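# Assemble the two printed parts like the model lamp

## Task

Join the two 3D-printed pieces so they match the completed desk lamp standing on the stand, and do it quickly.

## Robot and tools

Robot: two six-joint arms, left_arm and right_arm, each with a two-finger parallel gripper and a wrist camera. left_arm is the robot's own left and sits on the +y side; it is not the left of any image. The URDF roots are at (-0.029, +0.335, +0.087) m for left_arm and (-0.029, -0.335, +0.087) m for right_arm. Equal joint angles do not put the two hands in mirror-equal poses.

Scene frame: metres. z = 0 is the table-top height, with the origin above the middle of the robot's foot. +z is up and +x points forward over the table. The table's near edge is at about x = +0.15 and may not be square to the robot. Results give end_effector_position and end_effector_quat_wxyz in this frame. The position is the point between the finger pads, about 1 cm short of the tips. It can be a few cm off, more when the arm reaches far. In the gripper's own frame the fingers point along +z and open and close along y.

A row is a flat list of 14 numbers, always for both arms: left_arm waist, shoulder, elbow, wrist pitch, wrist yaw, wrist roll, opening, then the same seven for right_arm. The six joint values are absolute target angles in radians, on the same scale as the Joint positions line. Nominal ranges: waist -2.880 to 2.880, shoulder 0.000 to 3.142, elbow 0.000 to 3.019, wrist pitch -1.693 to 1.571, wrist yaw -1.571 to 1.571, wrist roll -2.094 to 2.094. A target more than 0.084 rad beyond a range end, and further out than the joint is now, is refused. Real ends can differ by up to 0.084. Opening is also absolute: -1 is shut, +1 is fully open, and values between are sent so that grip_measured reads them. An arm you are not moving still needs numbers in the row. Repeat its Joint targets and its present opening, because a 0 there is a real command.

execute_actions(actions, cameras): actions is a list of actions. Each action is a list of up to 15 rows, each row being one 1/30 s control step; a shorter action keeps its last row until step 15. Each step, a joint's target may lead its measured angle by at most 0.716 rad (waist, shoulder), 0.645 (elbow), 0.69 (pitch), 1.84 (yaw) or 3.24 (roll). If a row would put a gripper more than 110 mm from where it is, that arm's targets are scaled back. So large moves need several actions. An empty actions list returns a full status with images.

move(target, speed, blend, opening_speed, grip_force, blocking, cameras): target is one 14-number row or a list of up to 15 such rows, visited in order, all absolute. All joints of both arms are timed together, so hands travel on curves. Paths do not avoid obstacles or the other arm. The whole list gets at most 10 s. speed is the top rate in rad/s of the joint with the farthest to go (0.01 to 12.57, default 0.5); give one number or one per target. blend is in rad: 0 (the default) stops at each waypoint, and a larger value rounds it off. opening_speed is the rate at which the commanded opening changes, in units of the -1..+1 scale per second, at least 0.2. Use it to close gently. grip_force is newtons per finger pad, 10 to 50, one number or one per arm. It persists once set, and lower forces close more slowly. blocking=false returns after about 0.5 s while the motion continues; a new move then takes over from it. The result adds a move: line reading done, off_target, moving, held or fault, possibly with limits=held. Neither done nor off_target tells you whether something was touched.

wait(seconds 0 to 10) lets time pass with the last commands held. stop brakes a running move. zoom_image(camera, region [x0, y0, x1, y1] pixels, at most 504 by 504) enlarges part of the latest image. Cameras are cam_head_left, cam_head_right, cam_bench, cam_left_wrist and cam_right_wrist, all 672x504. read_manual gives only licence text. finished_scene (scene 1) ends for good, so call it only once the assembly is complete and stays together with the robot let go.

Reading results: Joint positions and Joint velocities give one block per arm, six joints (rad, rad/s) followed by the pad gap (m; 0.094 when fully open). Joint targets shows what each joint is being driven toward now. Tool commands shows the gripper commands. grip_measured is the finger opening on the command scale. A firm grasp reads a little below the part's true width. grip_effort_nm is the gripper motor's averaged effort, negative when closing. It is only a rough hint of a hold. Joint torques are noisy and offset, and numbers 3 and 4 wrap at ±28 N m. "joint sent to its limit" means a joint was clipped at its end. "joint command not followed" means the clearance check changed some targets. MOTOR HOT appears at 85 °C. At 100 °C the arm's motors quit and it drops for 30 to 60 s, reported as OVER-TEMPERATURE FAULT.

Cautions: do not drop parts or release them while they are moving. Nothing may leave the table. Do not strike the table, the stand or heavy objects hard. Keep the arms from touching each other, and never let one gripper close on the other's fingers. Fast moves and targets set deep past a contact push hard, so approach slowly. Close slowly on parts that could squash. Avoid long holds with the arm stretched out, and do not keep pushing at poses it cannot reach, because both heat the motors. Thinking time lets the scene run on.

Each tool is called as name(argument=value, ...), one argument or row to a line, values as JSON.

## Session

execute_actions(
  actions=[],
)

Scene clock: 0.00 s.
left_arm: end_effector_position=(+0.3846, +0.2168, +0.3849) grip_measured=+1.000 grip_effort_nm=n/a end_effector_quat_wxyz=(+0.172, +0.298, +0.879, -0.331) | right_arm: end_effector_position=(+0.3277, -0.1459, +0.2037) grip_measured=+1.000 grip_effort_nm=n/a end_effector_quat_wxyz=(+0.062, -0.514, +0.635, +0.574)
Joint positions: left_arm=[0.444 1.265 1.271 -1.315 0.64 0.492 0.094] | right_arm=[-0.39 1.827 1.181 -1.628 -0.968 -1.586 0.094]
Joint velocities: within noise
Joint torques (N m): no reading
Motor temperatures (°C): left_arm=[26 24 25 24 25 26 23] | right_arm=[26 28 25 25 24 24 25]
Heat: left arm: hottest waist 26 °C; right arm: hottest shoulder 28 °C.
Joint targets: left_arm=[0.445 1.270 1.290 -1.314 0.640 0.492] | right_arm=[-0.391 1.831 1.197 -1.630 -0.968 -1.586]
Tool commands: left_gripper/opening=+1.0 right_gripper/opening=+1.0

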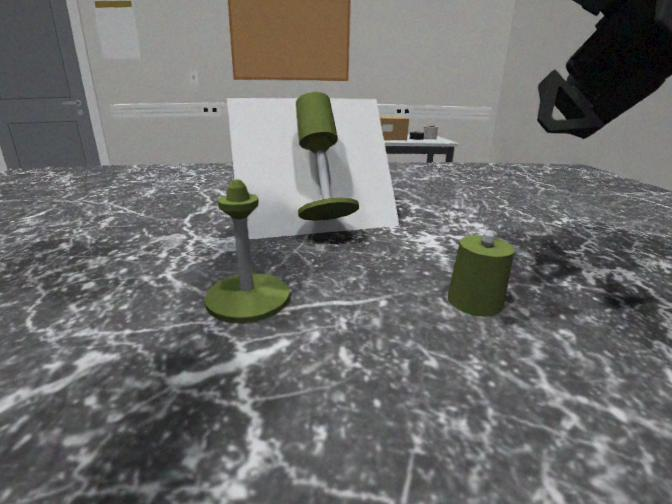

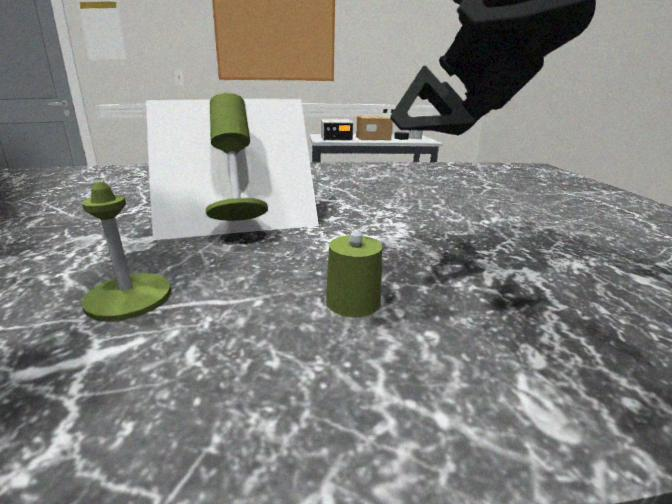

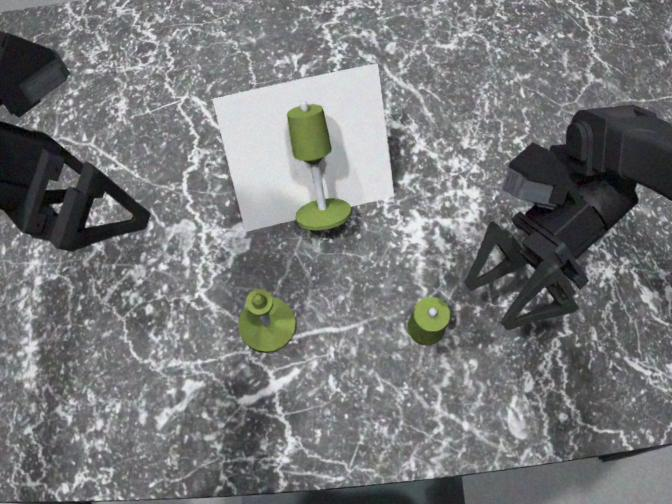

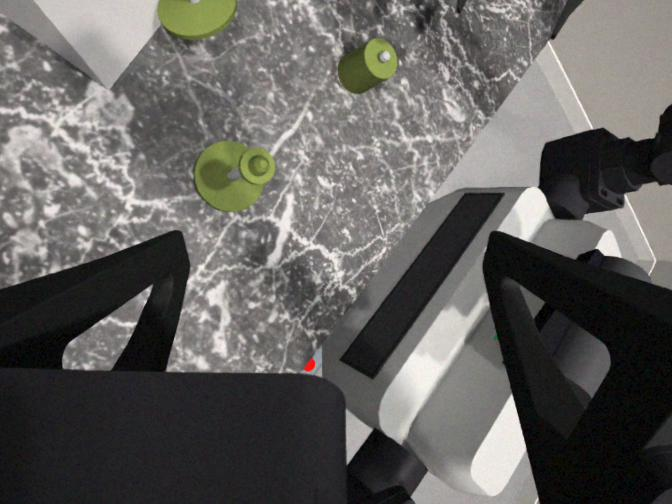

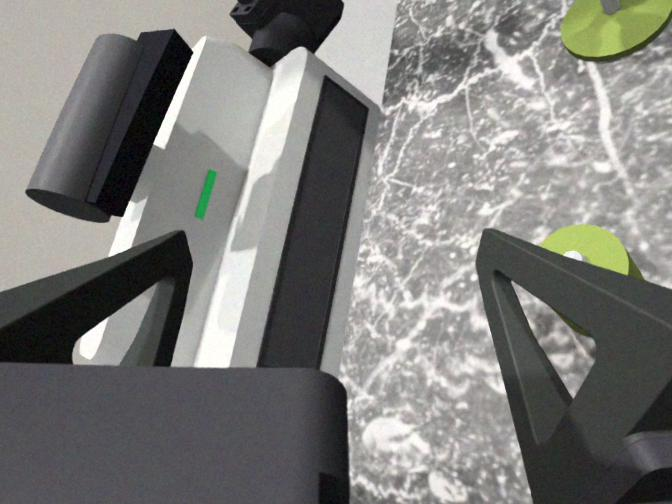

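zoom_image(
  camera="cam_bench",
  region=[200, 80, 480, 360],
)

zoom_image(
  camera="cam_head_left",
  region=[190, 80, 540, 330],
)

zoom_image(
  camera="cam_head_right",
  region=[70, 80, 420, 330],
)

Scaled by 1.800 from the camera's 672x504 image, which has a finer 960x720 frame.

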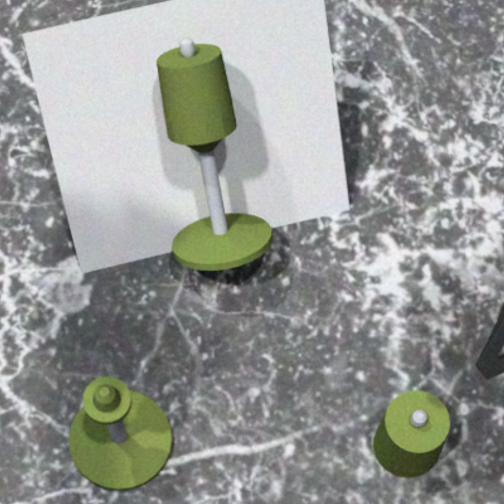

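Scaled by 1.440 from the camera's 672x504 image, which has a finer 960x720 frame.

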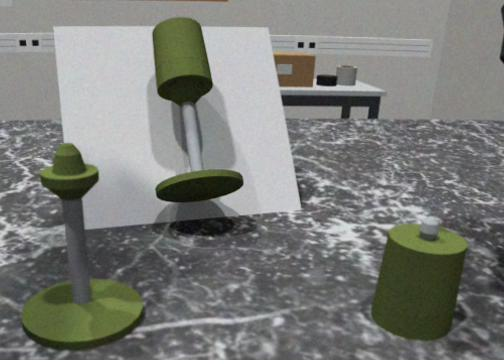

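Scaled by 1.440 from the camera's 672x504 image, which has a finer 960x720 frame.

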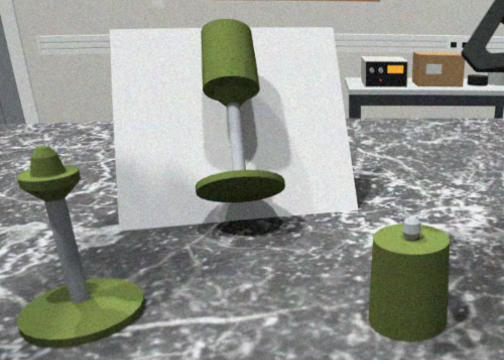

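move(
  target=[1.55,1.27,1.29,-1.314,0.64,0.492,1,0.0547,1.6756,1.1528,-1.0538,0.1057,0,1],
  speed=1.5,
  cameras=["all"],
)

Scene clock: 83.53 s.
left_arm: end_effector_position=(+0.2975, +0.6476, +0.3505) grip_measured=+1.000 grip_effort_nm=0.00 end_effector_quat_wxyz=(+0.268, -0.212, +0.922, -0.182) | right_arm: end_effector_position=(+0.3627, -0.0966, +0.1460) grip_measured=+1.000 grip_effort_nm=0.03 end_effector_quat_wxyz=(-0.008, -0.303, +0.953, -0.001)
Joint positions: left_arm=[1.541 1.265 1.271 -1.315 0.64 0.492 0.094] | right_arm=[0.054 1.69 1.16 -1.063 0.102 -0.015 0.094]
Joint torques (N m): left_arm=[0.91 -11.63 9.09 0.75 0.41 0.02] | right_arm=[1.79 -16.62 8.85 1.03 0.06 0.1]
Motor temperatures (°C): left_arm=[26 26 35 24 26 26 23] | right_arm=[26 33 31 25 24 24 25]
Heat: left arm: hottest elbow 35 °C; right arm: hottest shoulder 33 °C.
Joint targets: left_arm=[1.550 1.270 1.290 -1.314 0.640 0.492] | right_arm=[0.055 1.676 1.153 -1.054 0.106 0.000]
move: done
camera_calibration:
cam_left_wrist: T_world_to_cam=[[0.303843, -0.84442, 0.441173, 0.301712], [-0.952707, -0.271935, 0.135651, 0.413951], [0.00542365, -0.461525, -0.887111, 0.731959], [0, 0, 0, 1]] pos_world=[0.298731, 0.705157, 0.460069]
cam_right_wrist: T_world_to_cam=[[0.570317, -0.821423, 0.00145345, -0.287256], [-0.653105, -0.452379, 0.607295, 0.106018], [-0.498189, -0.3473, -0.794475, 0.38823], [0, 0, 0, 1]] pos_world=[0.42648, -0.0531655, 0.244472]

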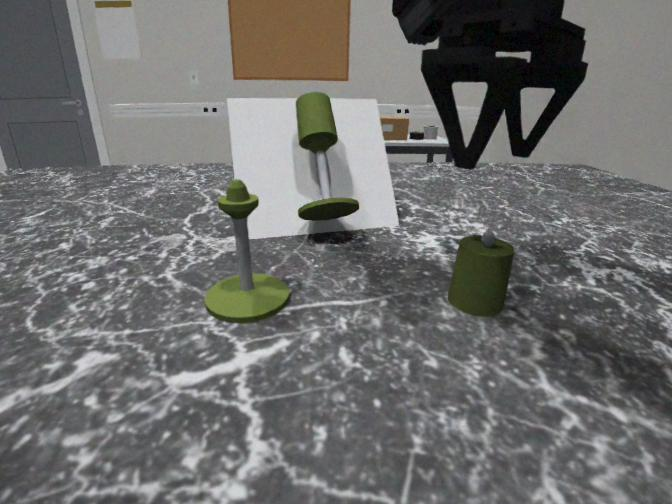

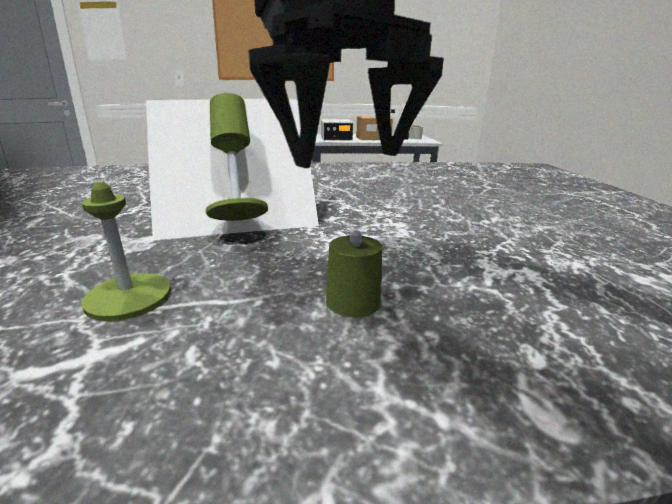

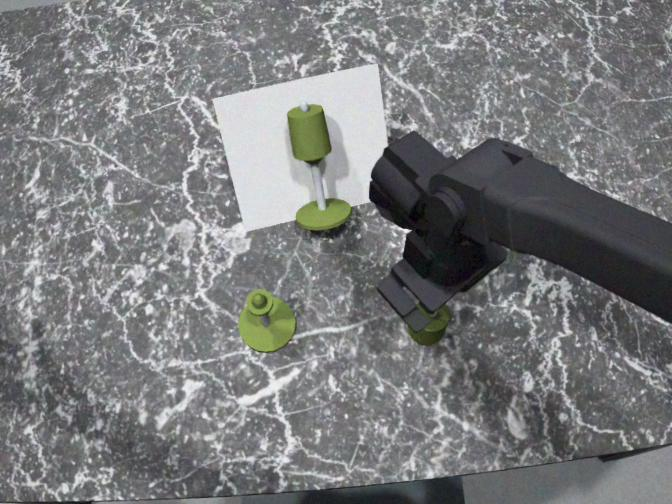

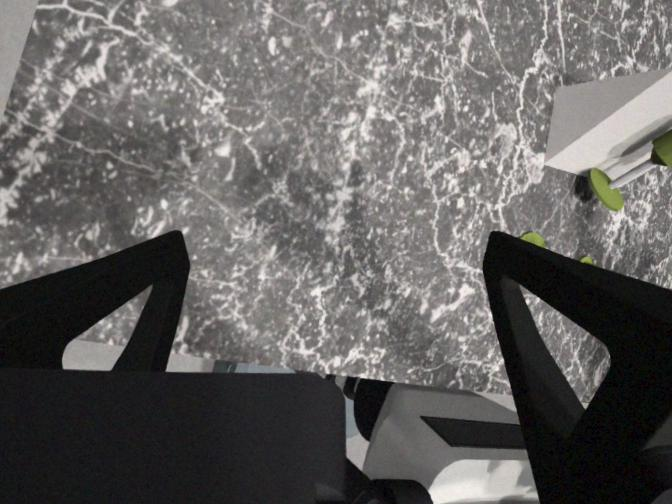

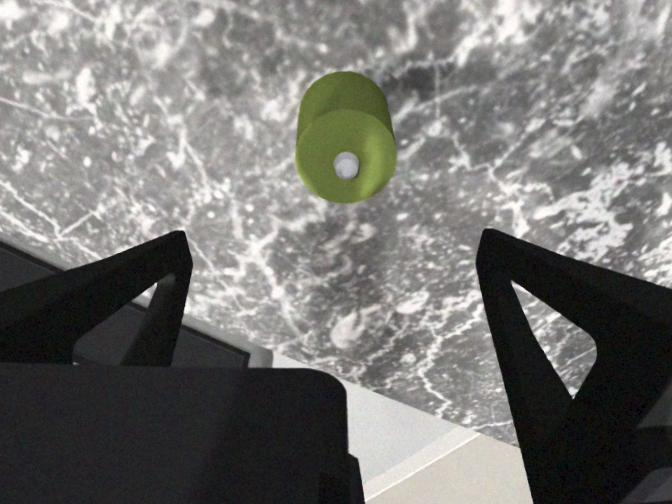

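move(
  target=[
    [1.55,1.27,1.29,-1.314,0.64,0.492,1,0.0222,1.8433,1.0558,-0.7857,0.1057,0,1],
    [1.55,1.27,1.29,-1.314,0.64,0.492,1,0.0222,1.8433,1.0558,-0.7857,0.1057,0,-0.15],
  ],
  speed=0.4,
  opening_speed=0.8,
  cameras=["cam_right_wrist","cam_head_left","cam_head_right"],
)

Scene clock: 97.27 s.
left_arm: end_effector_position=(+0.2975, +0.6476, +0.3505) grip_measured=+1.000 grip_effort_nm=0.00 end_effector_quat_wxyz=(+0.268, -0.212, +0.922, -0.182) | right_arm: end_effector_position=(+0.3632, -0.0976, +0.0527) grip_measured=+0.008 grip_effort_nm=-0.96 end_effector_quat_wxyz=(+0.002, -0.290, +0.957, +0.002)
Joint positions: left_arm=[1.541 1.265 1.271 -1.315 0.64 0.492 0.094] | right_arm=[0.03 1.828 1.055 -0.795 0.103 -0.013 0.047]
Joint torques (N m): left_arm=[0.73 -11.63 9.11 0.75 0.41 0.03] | right_arm=[1.08 -14.86 8.06 1.09 0.03 0.1]
Heat: left arm: hottest elbow 36 °C; right arm: hottest shoulder 33 °C.
Joint targets: left_arm=[1.550 1.270 1.290 -1.314 0.640 0.492] | right_arm=[0.022 1.843 1.056 -0.786 0.106 0.000]
move: done
camera_calibration:
cam_right_wrist: T_world_to_cam=[[0.547658, -0.836699, 0.00224561, -0.28153], [-0.676732, -0.441371, 0.589258, 0.173125], [-0.49204, -0.324232, -0.807942, 0.314804], [0, 0, 0, 1]] pos_world=[0.426238, -0.0570743, 0.15296]
Images, in order (width x height): cam_head_left 672x504, cam_head_right 672x504, cam_right_wrist 672x504.

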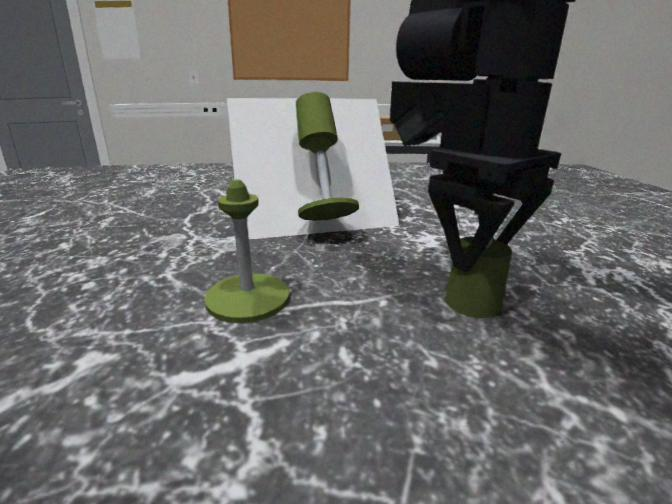

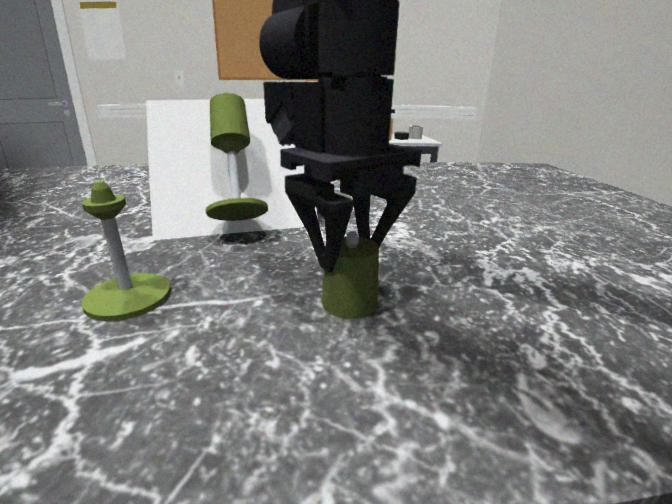

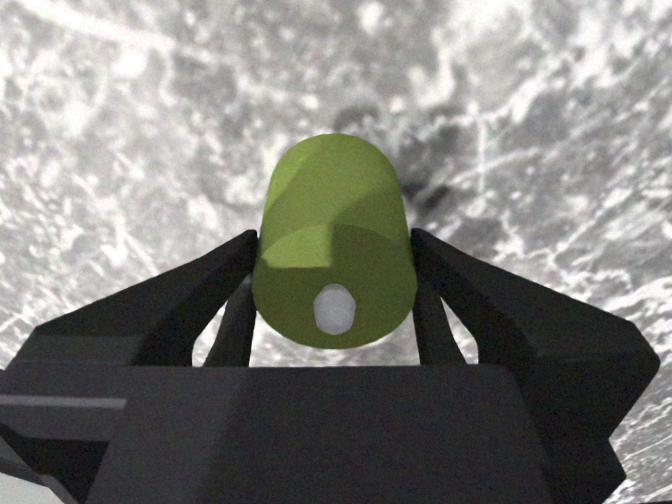

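move(
  target=[
    [1.55,1.27,1.29,-1.314,0.64,0.492,1,0.063,1.6055,1.2519,-1.2238,0.1057,0,-0.15],
    [1.55,1.27,1.29,-1.314,0.64,0.492,1,0.348,2.0469,1.832,-1.392,0.0995,0,-0.15],
  ],
  speed=[0.5,0.6],
  blend=[0.08,0],
  cameras=["all"],
)

Scene clock: 114.47 s.
left_arm: end_effector_position=(+0.2975, +0.6476, +0.3505) grip_measured=+1.000 grip_effort_nm=0.00 end_effector_quat_wxyz=(+0.268, -0.212, +0.922, -0.182) | right_arm: end_effector_position=(+0.3670, +0.1178, +0.2090) grip_measured=+0.006 grip_effort_nm=-0.99 end_effector_quat_wxyz=(-0.009, -0.443, +0.896, -0.006)
Joint positions: left_arm=[1.541 1.265 1.271 -1.315 0.64 0.492 0.094] | right_arm=[0.355 2.024 1.779 -1.384 0.102 -0.013 0.047]
Joint torques (N m): left_arm=[0.67 -11.69 9.14 0.73 0.41 0.03] | right_arm=[1.67 -20.01 15.2 0.23 -0.15 0.1]
Heat: left arm: hottest elbow 36 °C; right arm: hottest shoulder 32 °C.
Joint targets: left_arm=[1.550 1.270 1.290 -1.314 0.640 0.492] | right_arm=[0.348 2.047 1.832 -1.392 0.099 0.000]
move: off_target (right_arm); right_arm: the elbow is farthest, 0.053 rad from its target
camera_calibration:
cam_left_wrist: T_world_to_cam=[[0.303843, -0.84442, 0.441173, 0.301712], [-0.952707, -0.271935, 0.135651, 0.413951], [0.00542365, -0.461525, -0.887111, 0.731959], [0, 0, 0, 1]] pos_world=[0.298731, 0.705157, 0.460069]
cam_right_wrist: T_world_to_cam=[[0.788743, -0.614676, 0.00756053, -0.219474], [-0.490289, -0.621618, 0.610907, 0.127035], [-0.37081, -0.485556, -0.791666, 0.483953], [0, 0, 0, 1]] pos_world=[0.414847, 0.179048, 0.307182]

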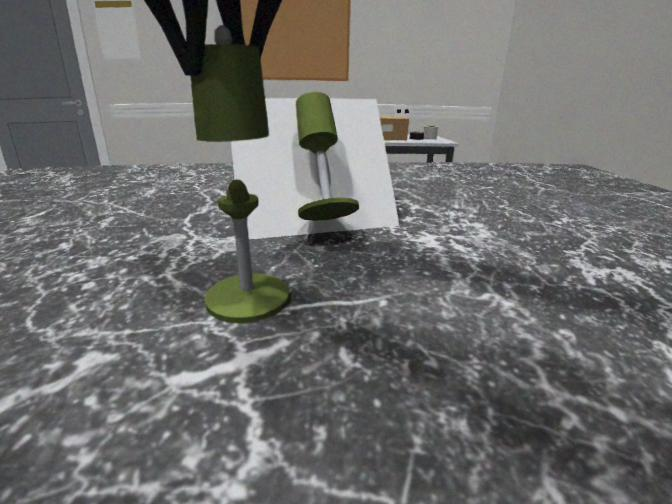

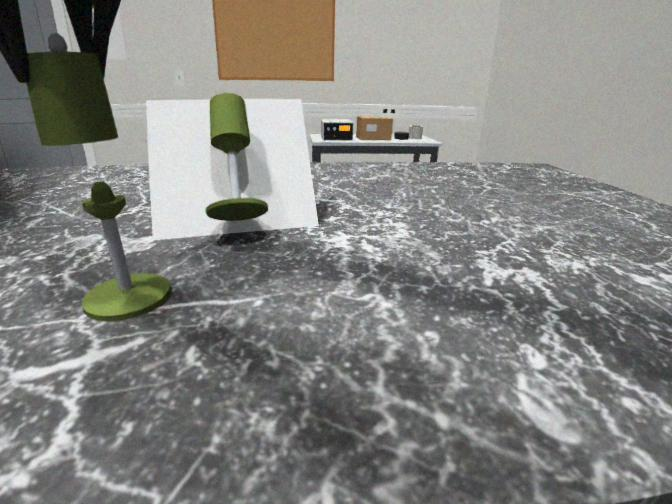

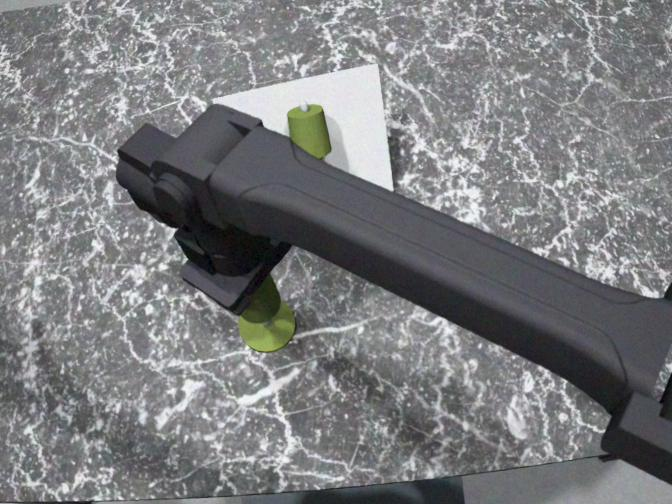

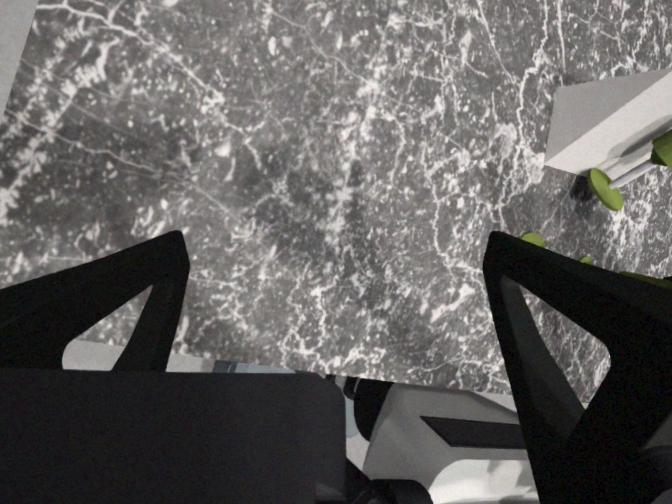

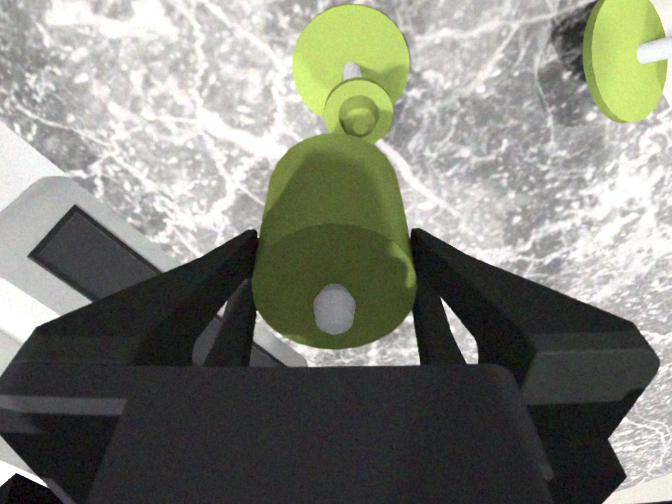

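zoom_image(
  camera="cam_head_left",
  region=[160, 20, 320, 340],
)

zoom_image(
  camera="cam_head_right",
  region=[0, 20, 200, 340],
)

zoom_image(
  camera="cam_right_wrist",
  region=[220, 0, 460, 360],
)

Scaled by 1.575 from the camera's 672x504 image, which has a finer 960x720 frame.

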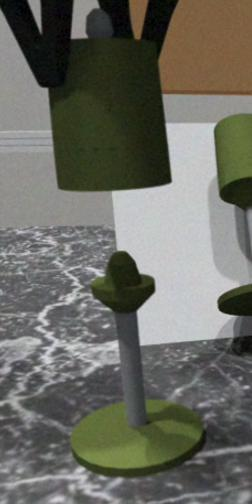

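Scaled by 1.575 from the camera's 672x504 image, which has a finer 960x720 frame.

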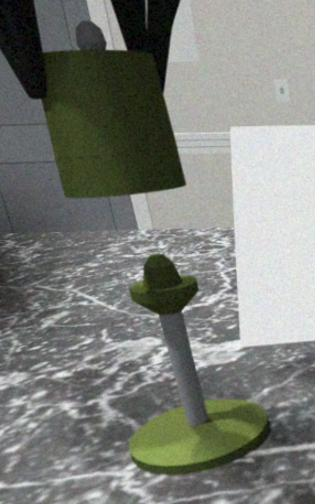

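Scaled by 1.400 from the camera's 672x504 image, which has a finer 960x720 frame.

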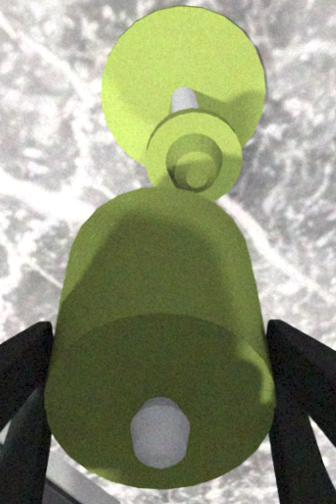

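move(
  target=[1.55,1.27,1.29,-1.314,0.64,0.492,1,0.323,2.091,1.761,-1.281,0.102,0.012,-0.15],
  speed=0.3,
  cameras=["cam_head_left","cam_head_right","cam_right_wrist"],
)

zoom_image(
  camera="cam_head_left",
  region=[160, 20, 320, 340],
)

zoom_image(
  camera="cam_head_right",
  region=[0, 20, 200, 340],
)

Scene clock: 165.03 s.
left_arm: end_effector_position=(+0.2975, +0.6476, +0.3505) grip_measured=+1.000 grip_effort_nm=0.00 end_effector_quat_wxyz=(+0.268, -0.212, +0.922, -0.182) | right_arm: end_effector_position=(+0.3861, +0.1210, +0.1712) grip_measured=+0.006 grip_effort_nm=-0.99 end_effector_quat_wxyz=(+0.001, -0.425, +0.905, +0.000)
Joint positions: left_arm=[1.541 1.265 1.271 -1.315 0.64 0.492 0.094] | right_arm=[0.328 2.073 1.759 -1.29 0.102 -0.002 0.047]
Joint torques (N m): left_arm=[0.73 -11.63 9.16 0.75 0.42 0.03] | right_arm=[1.96 -21.01 10.65 1.05 -0.06 0.1]
Motor temperatures (°C): left_arm=[26 27 38 24 26 26 23] | right_arm=[26 34 37 25 24 24 28]
Heat: left arm: hottest elbow 38 °C; right arm: hottest elbow 37 °C.
Joint targets: left_arm=[1.550 1.270 1.290 -1.314 0.640 0.492] | right_arm=[0.323 2.091 1.761 -1.281 0.102 0.012]
move: done
camera_calibration:
cam_right_wrist: T_world_to_cam=[[0.762852, -0.646538, 0.00675415, -0.218311], [-0.523482, -0.611459, 0.593366, 0.176025], [-0.379504, -0.456186, -0.804904, 0.464578], [0, 0, 0, 1]] pos_world=[0.434995, 0.17842, 0.270968]
Images, in order (width x height): cam_head_left 672x504, cam_head_right 672x504, cam_right_wrist 672x504.

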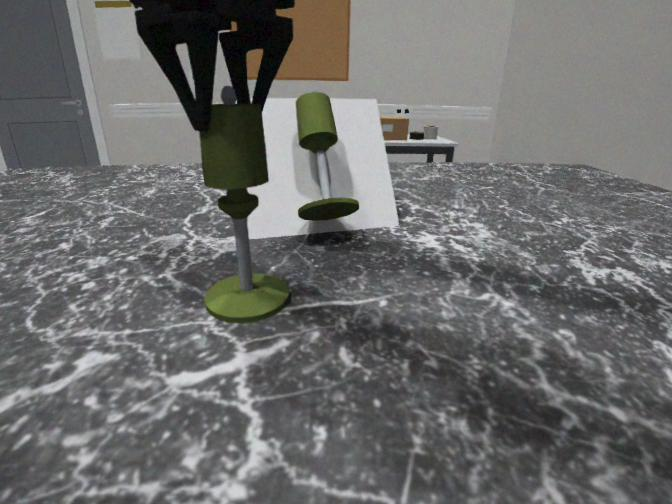

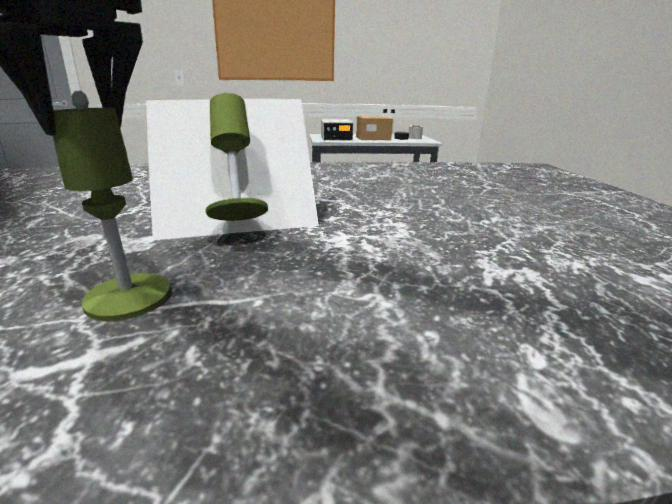

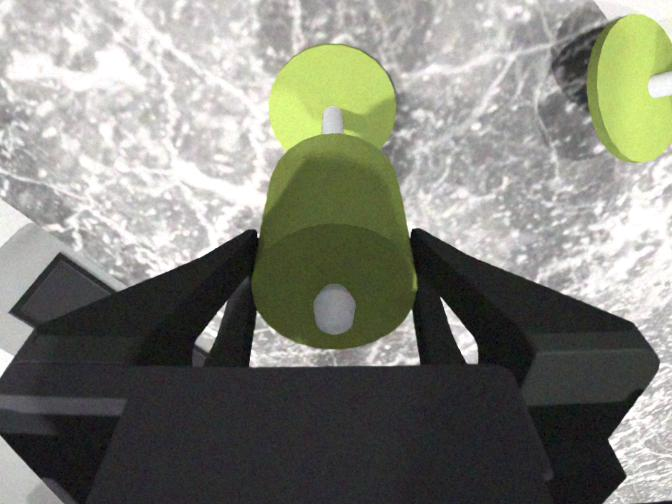

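Scaled by 1.575 from the camera's 672x504 image, which has a finer 960x720 frame.

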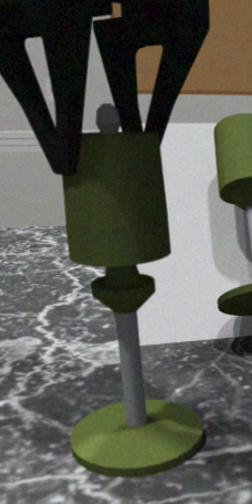

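Scaled by 1.575 from the camera's 672x504 image, which has a finer 960x720 frame.

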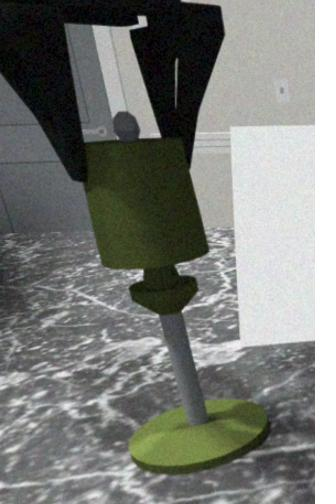

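move(
  target=[1.55,1.27,1.29,-1.314,0.64,0.492,1,0.3192,2.110,1.735,-1.2366,0.102,0.012,-0.15],
  speed=0.12,
  cameras=["cam_head_left","cam_head_right"],
)

zoom_image(
  camera="cam_head_left",
  region=[160, 20, 320, 340],
)

zoom_image(
  camera="cam_head_right",
  region=[0, 20, 200, 340],
)

Scene clock: 177.40 s.
left_arm: end_effector_position=(+0.2975, +0.6476, +0.3505) grip_measured=+1.000 grip_effort_nm=0.00 end_effector_quat_wxyz=(+0.268, -0.212, +0.922, -0.182) | right_arm: end_effector_position=(+0.3861, +0.1230, +0.1557) grip_measured=+0.006 grip_effort_nm=-0.99 end_effector_quat_wxyz=(+0.004, -0.424, +0.906, +0.001)
Joint positions: left_arm=[1.541 1.265 1.271 -1.315 0.64 0.492 0.094] | right_arm=[0.327 2.084 1.735 -1.247 0.102 -0.002 0.047]
Joint torques (N m): left_arm=[0.85 -11.63 9.18 0.76 0.41 0.04] | right_arm=[1.61 -20.42 10.36 1.14 -0.06 0.1]
Heat: left arm: hottest elbow 38 °C; right arm: hottest elbow 38 °C.
Joint targets: left_arm=[1.550 1.270 1.290 -1.314 0.640 0.492] | right_arm=[0.319 2.110 1.735 -1.237 0.102 0.012]
move: done
Images, in order (width x height): cam_head_left 672x504, cam_head_right 672x504.

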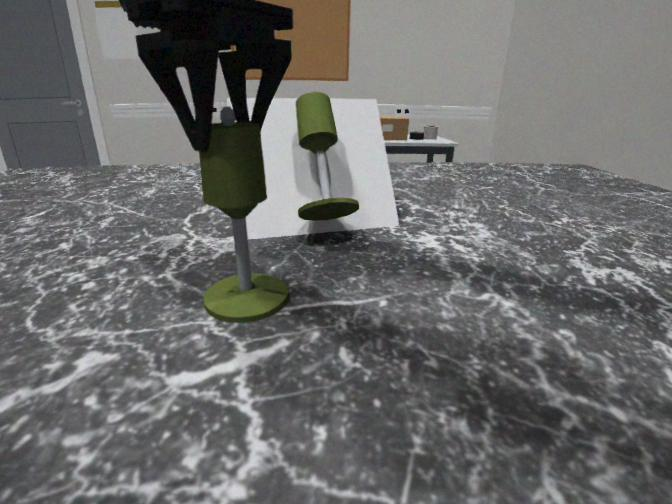

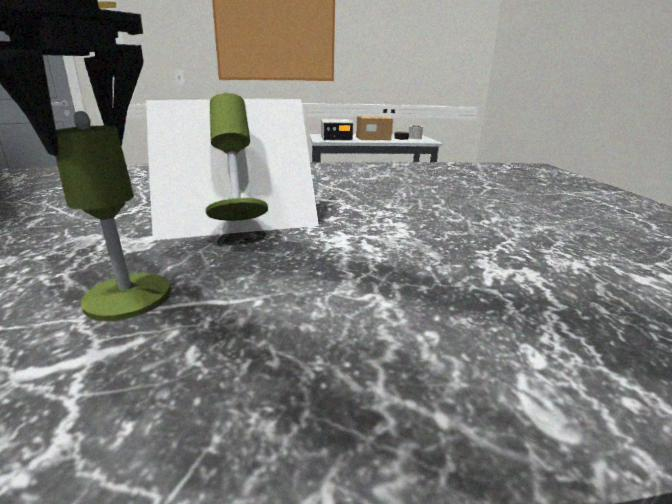

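Scaled by 1.575 from the camera's 672x504 image, which has a finer 960x720 frame.

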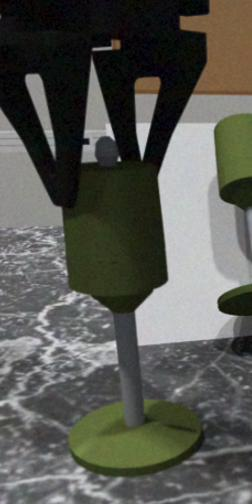

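Scaled by 1.575 from the camera's 672x504 image, which has a finer 960x720 frame.

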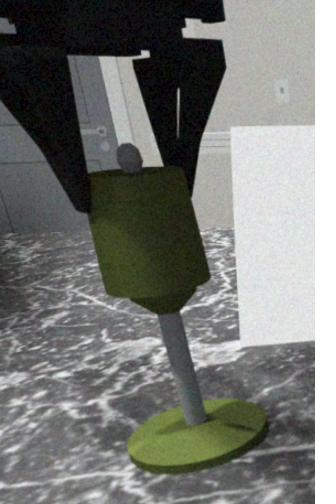

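move(
  target=[1.55,1.27,1.29,-1.314,0.64,0.492,1,0.318,2.127,1.720,-1.210,0.102,0.012,-0.15],
  speed=0.08,
  cameras=["cam_head_left","cam_head_right"],
)

zoom_image(
  camera="cam_head_left",
  region=[160, 20, 320, 340],
)

zoom_image(
  camera="cam_head_right",
  region=[0, 20, 200, 340],
)

Scene clock: 186.20 s.
left_arm: end_effector_position=(+0.2975, +0.6476, +0.3505) grip_measured=+1.000 grip_effort_nm=0.00 end_effector_quat_wxyz=(+0.268, -0.212, +0.922, -0.182) | right_arm: end_effector_position=(+0.3877, +0.1251, +0.1548) grip_measured=+0.006 grip_effort_nm=-0.99 end_effector_quat_wxyz=(+0.010, -0.423, +0.906, +0.004)
Joint positions: left_arm=[1.541 1.265 1.271 -1.315 0.64 0.492 0.094] | right_arm=[0.327 2.084 1.733 -1.233 0.102 -0.002 0.047]
Joint torques (N m): left_arm=[0.73 -11.81 9.14 0.79 0.41 0.02] | right_arm=[1.55 -19.02 9.29 1.73 -0.06 0.1]
Heat: left arm: hottest elbow 38 °C; right arm: hottest elbow 38 °C.
Joint targets: left_arm=[1.550 1.270 1.290 -1.314 0.640 0.492] | right_arm=[0.318 2.127 1.720 -1.210 0.102 0.012]
move: off_target (right_arm); right_arm: the shoulder is farthest, 0.043 rad from its target
Images, in order (width x height): cam_head_left 672x504, cam_head_right 672x504.

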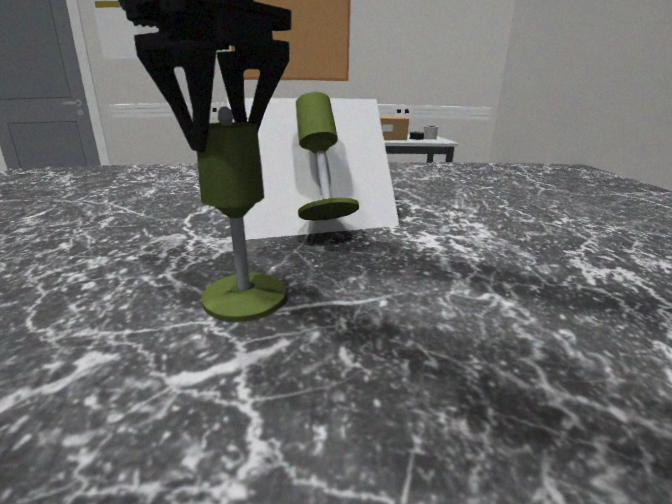

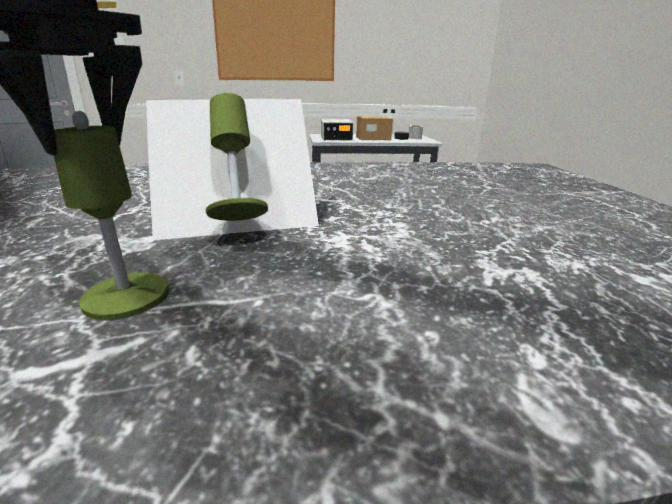

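Scaled by 1.575 from the camera's 672x504 image, which has a finer 960x720 frame.

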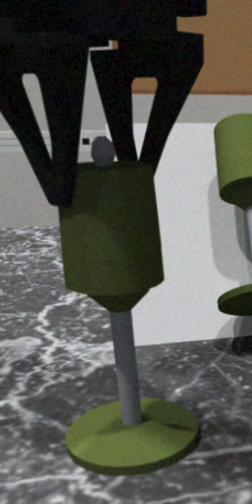

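Scaled by 1.575 from the camera's 672x504 image, which has a finer 960x720 frame.

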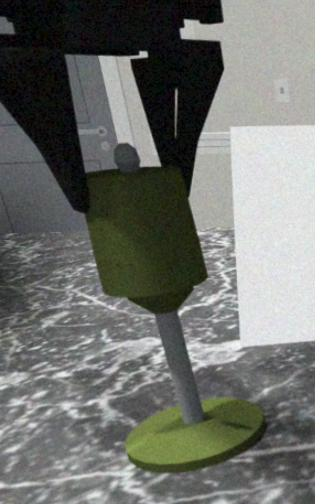

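move(
  target=[
    [1.55,1.27,1.29,-1.314,0.64,0.492,1,0.322,2.104,1.737,-1.248,0.102,0.012,-0.15],
    [1.55,1.27,1.29,-1.314,0.64,0.492,1,0.322,2.104,1.737,-1.248,0.102,0.012,0.7],
  ],
  speed=0.1,
  opening_speed=0.8,
  cameras=["cam_head_left","cam_head_right","cam_right_wrist"],
)

zoom_image(
  camera="cam_head_left",
  region=[160, 20, 320, 340],
)

Scene clock: 198.90 s.
left_arm: end_effector_position=(+0.2975, +0.6476, +0.3505) grip_measured=+1.000 grip_effort_nm=0.00 end_effector_quat_wxyz=(+0.268, -0.212, +0.922, -0.182) | right_arm: end_effector_position=(+0.3865, +0.1238, +0.1546) grip_measured=+0.698 grip_effort_nm=0.12 end_effector_quat_wxyz=(+0.006, -0.424, +0.906, +0.002)
Joint positions: left_arm=[1.541 1.265 1.271 -1.315 0.64 0.492 0.094] | right_arm=[0.327 2.085 1.733 -1.24 0.102 -0.002 0.08]
Joint torques (N m): left_arm=[0.56 -11.58 9.18 0.73 0.4 0.03] | right_arm=[1.9 -20.95 10.76 0.29 -0.06 0.1]
Heat: left arm: hottest elbow 38 °C; right arm: hottest shoulder 38 °C.
Joint targets: left_arm=[1.550 1.270 1.290 -1.314 0.640 0.492] | right_arm=[0.322 2.104 1.737 -1.248 0.102 0.012]
move: done
camera_calibration:
cam_right_wrist: T_world_to_cam=[[0.761481, -0.648154, 0.00652068, -0.215942], [-0.529385, -0.616078, 0.583266, 0.192255], [-0.374029, -0.447598, -0.812255, 0.450706], [0, 0, 0, 1]] pos_world=[0.434789, 0.180216, 0.255361]
Images, in order (width x height): cam_head_left 672x504, cam_head_right 672x504, cam_right_wrist 672x504.

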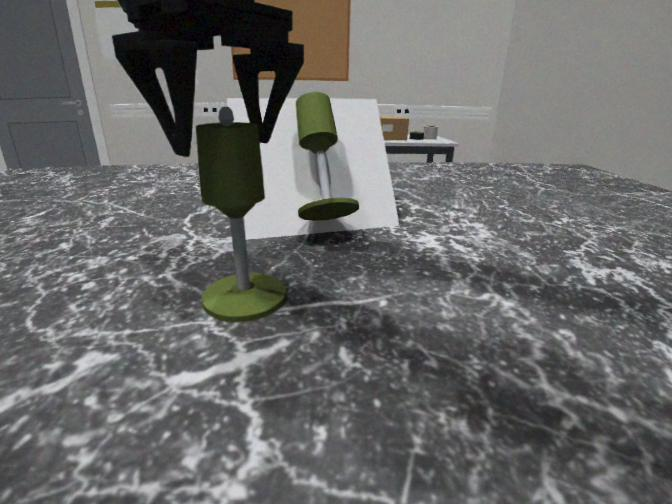

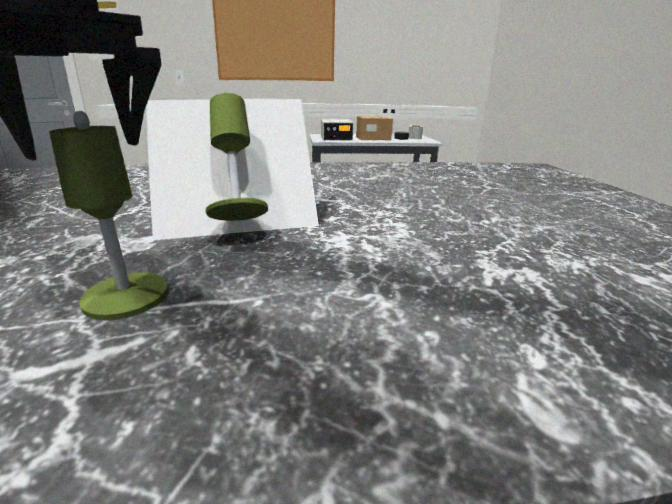

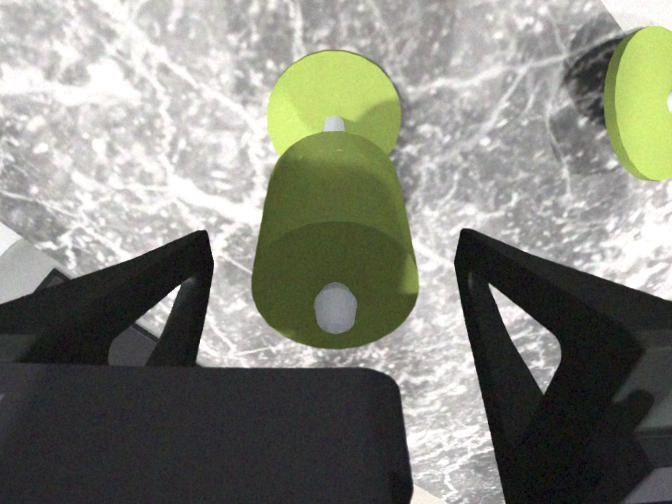

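Scaled by 1.575 from the camera's 672x504 image, which has a finer 960x720 frame.

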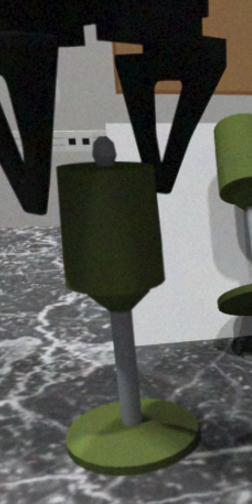

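move(
  target=[1.55,1.27,1.29,-1.314,0.64,0.492,1,0.345,2.045,1.87,-1.392,0.102,0.012,0.7],
  speed=0.4,
  cameras=["cam_head_left","cam_head_right","cam_right_wrist"],
)

zoom_image(
  camera="cam_head_right",
  region=[40, 80, 280, 330],
)

Scene clock: 202.40 s.
left_arm: end_effector_position=(+0.2975, +0.6476, +0.3505) grip_measured=+1.000 grip_effort_nm=0.00 end_effector_quat_wxyz=(+0.268, -0.212, +0.922, -0.182) | right_arm: end_effector_position=(+0.3843, +0.1232, +0.2098) grip_measured=+0.698 grip_effort_nm=0.12 end_effector_quat_wxyz=(-0.001, -0.430, +0.903, -0.001)
Joint positions: left_arm=[1.541 1.265 1.271 -1.315 0.64 0.492 0.094] | right_arm=[0.338 2.051 1.827 -1.384 0.102 -0.002 0.08]
Joint torques (N m): left_arm=[0.67 -11.63 9.18 0.73 0.41 0.03] | right_arm=[2.9 -23 14.42 0.28 -0.06 0.1]
Heat: left arm: hottest elbow 38 °C; right arm: hottest shoulder 38 °C.
Joint targets: left_arm=[1.550 1.270 1.290 -1.314 0.640 0.492] | right_arm=[0.345 2.045 1.870 -1.392 0.102 0.012]
move: off_target (right_arm); right_arm: the elbow is farthest, 0.043 rad from its target
camera_calibration:
cam_right_wrist: T_world_to_cam=[[0.769701, -0.638365, 0.00702768, -0.219491], [-0.51602, -0.615628, 0.595589, 0.150712], [-0.375877, -0.462052, -0.803259, 0.495095], [0, 0, 0, 1]] pos_world=[0.432808, 0.181426, 0.30947]
Images, in order (width x height): cam_head_left 672x504, cam_head_right 672x504, cam_right_wrist 672x504.

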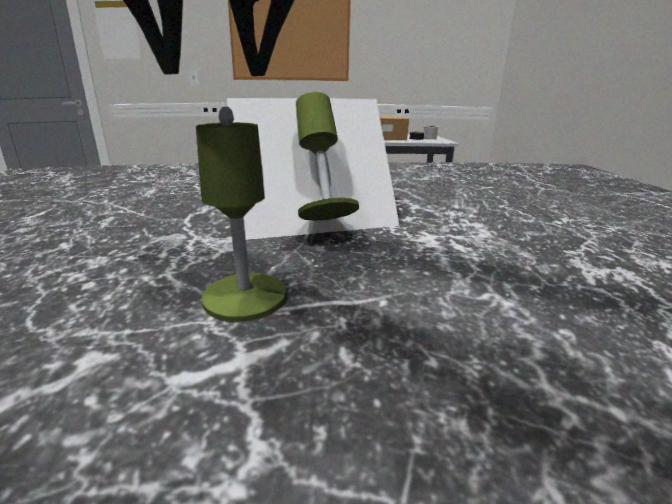

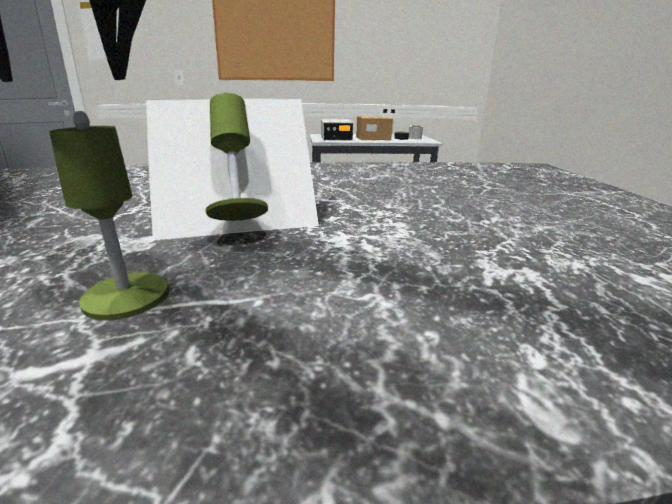

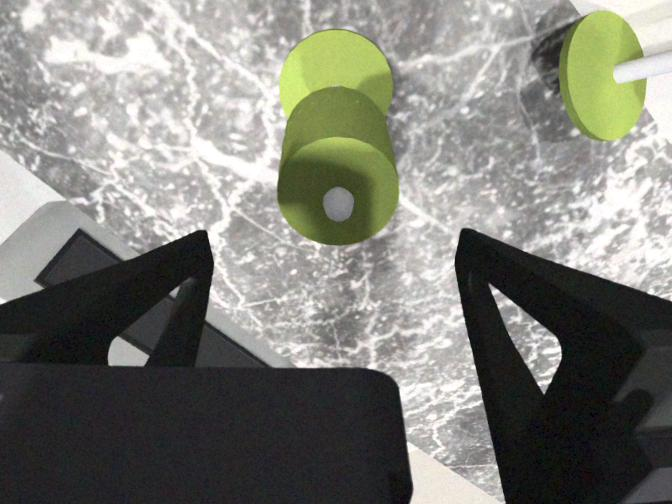

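Scaled by 2.016 from the camera's 672x504 image, which has a finer 960x720 frame.

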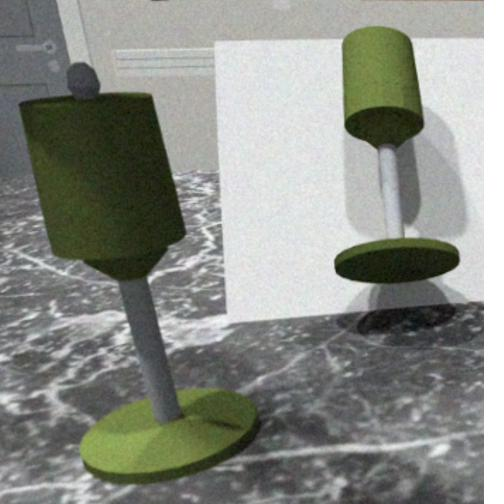

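zoom_image(
  camera="cam_head_right",
  region=[40, 160, 160, 250],
)

zoom_image(
  camera="cam_head_left",
  region=[170, 100, 310, 330],
)

zoom_image(
  camera="cam_head_left",
  region=[280, 80, 380, 230],
)

Scaled by 4.200 from the camera's 672x504 image, which has a finer 960x720 frame.

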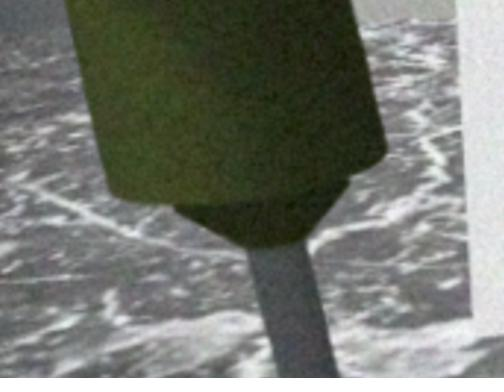

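Scaled by 2.191 from the camera's 672x504 image, which has a finer 960x720 frame.

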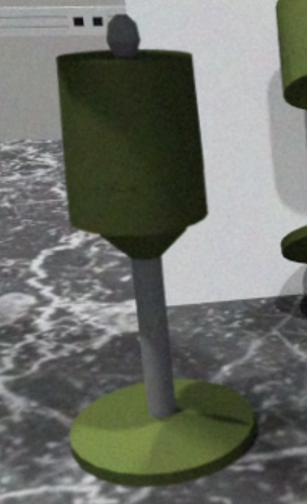

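Scaled by 3.360 from the camera's 672x504 image, which has a finer 960x720 frame.

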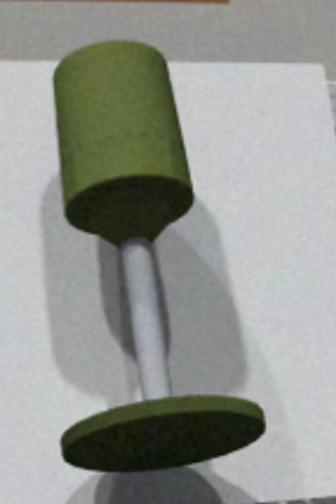

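finished_scene(
)

The scene is finished: the task was done.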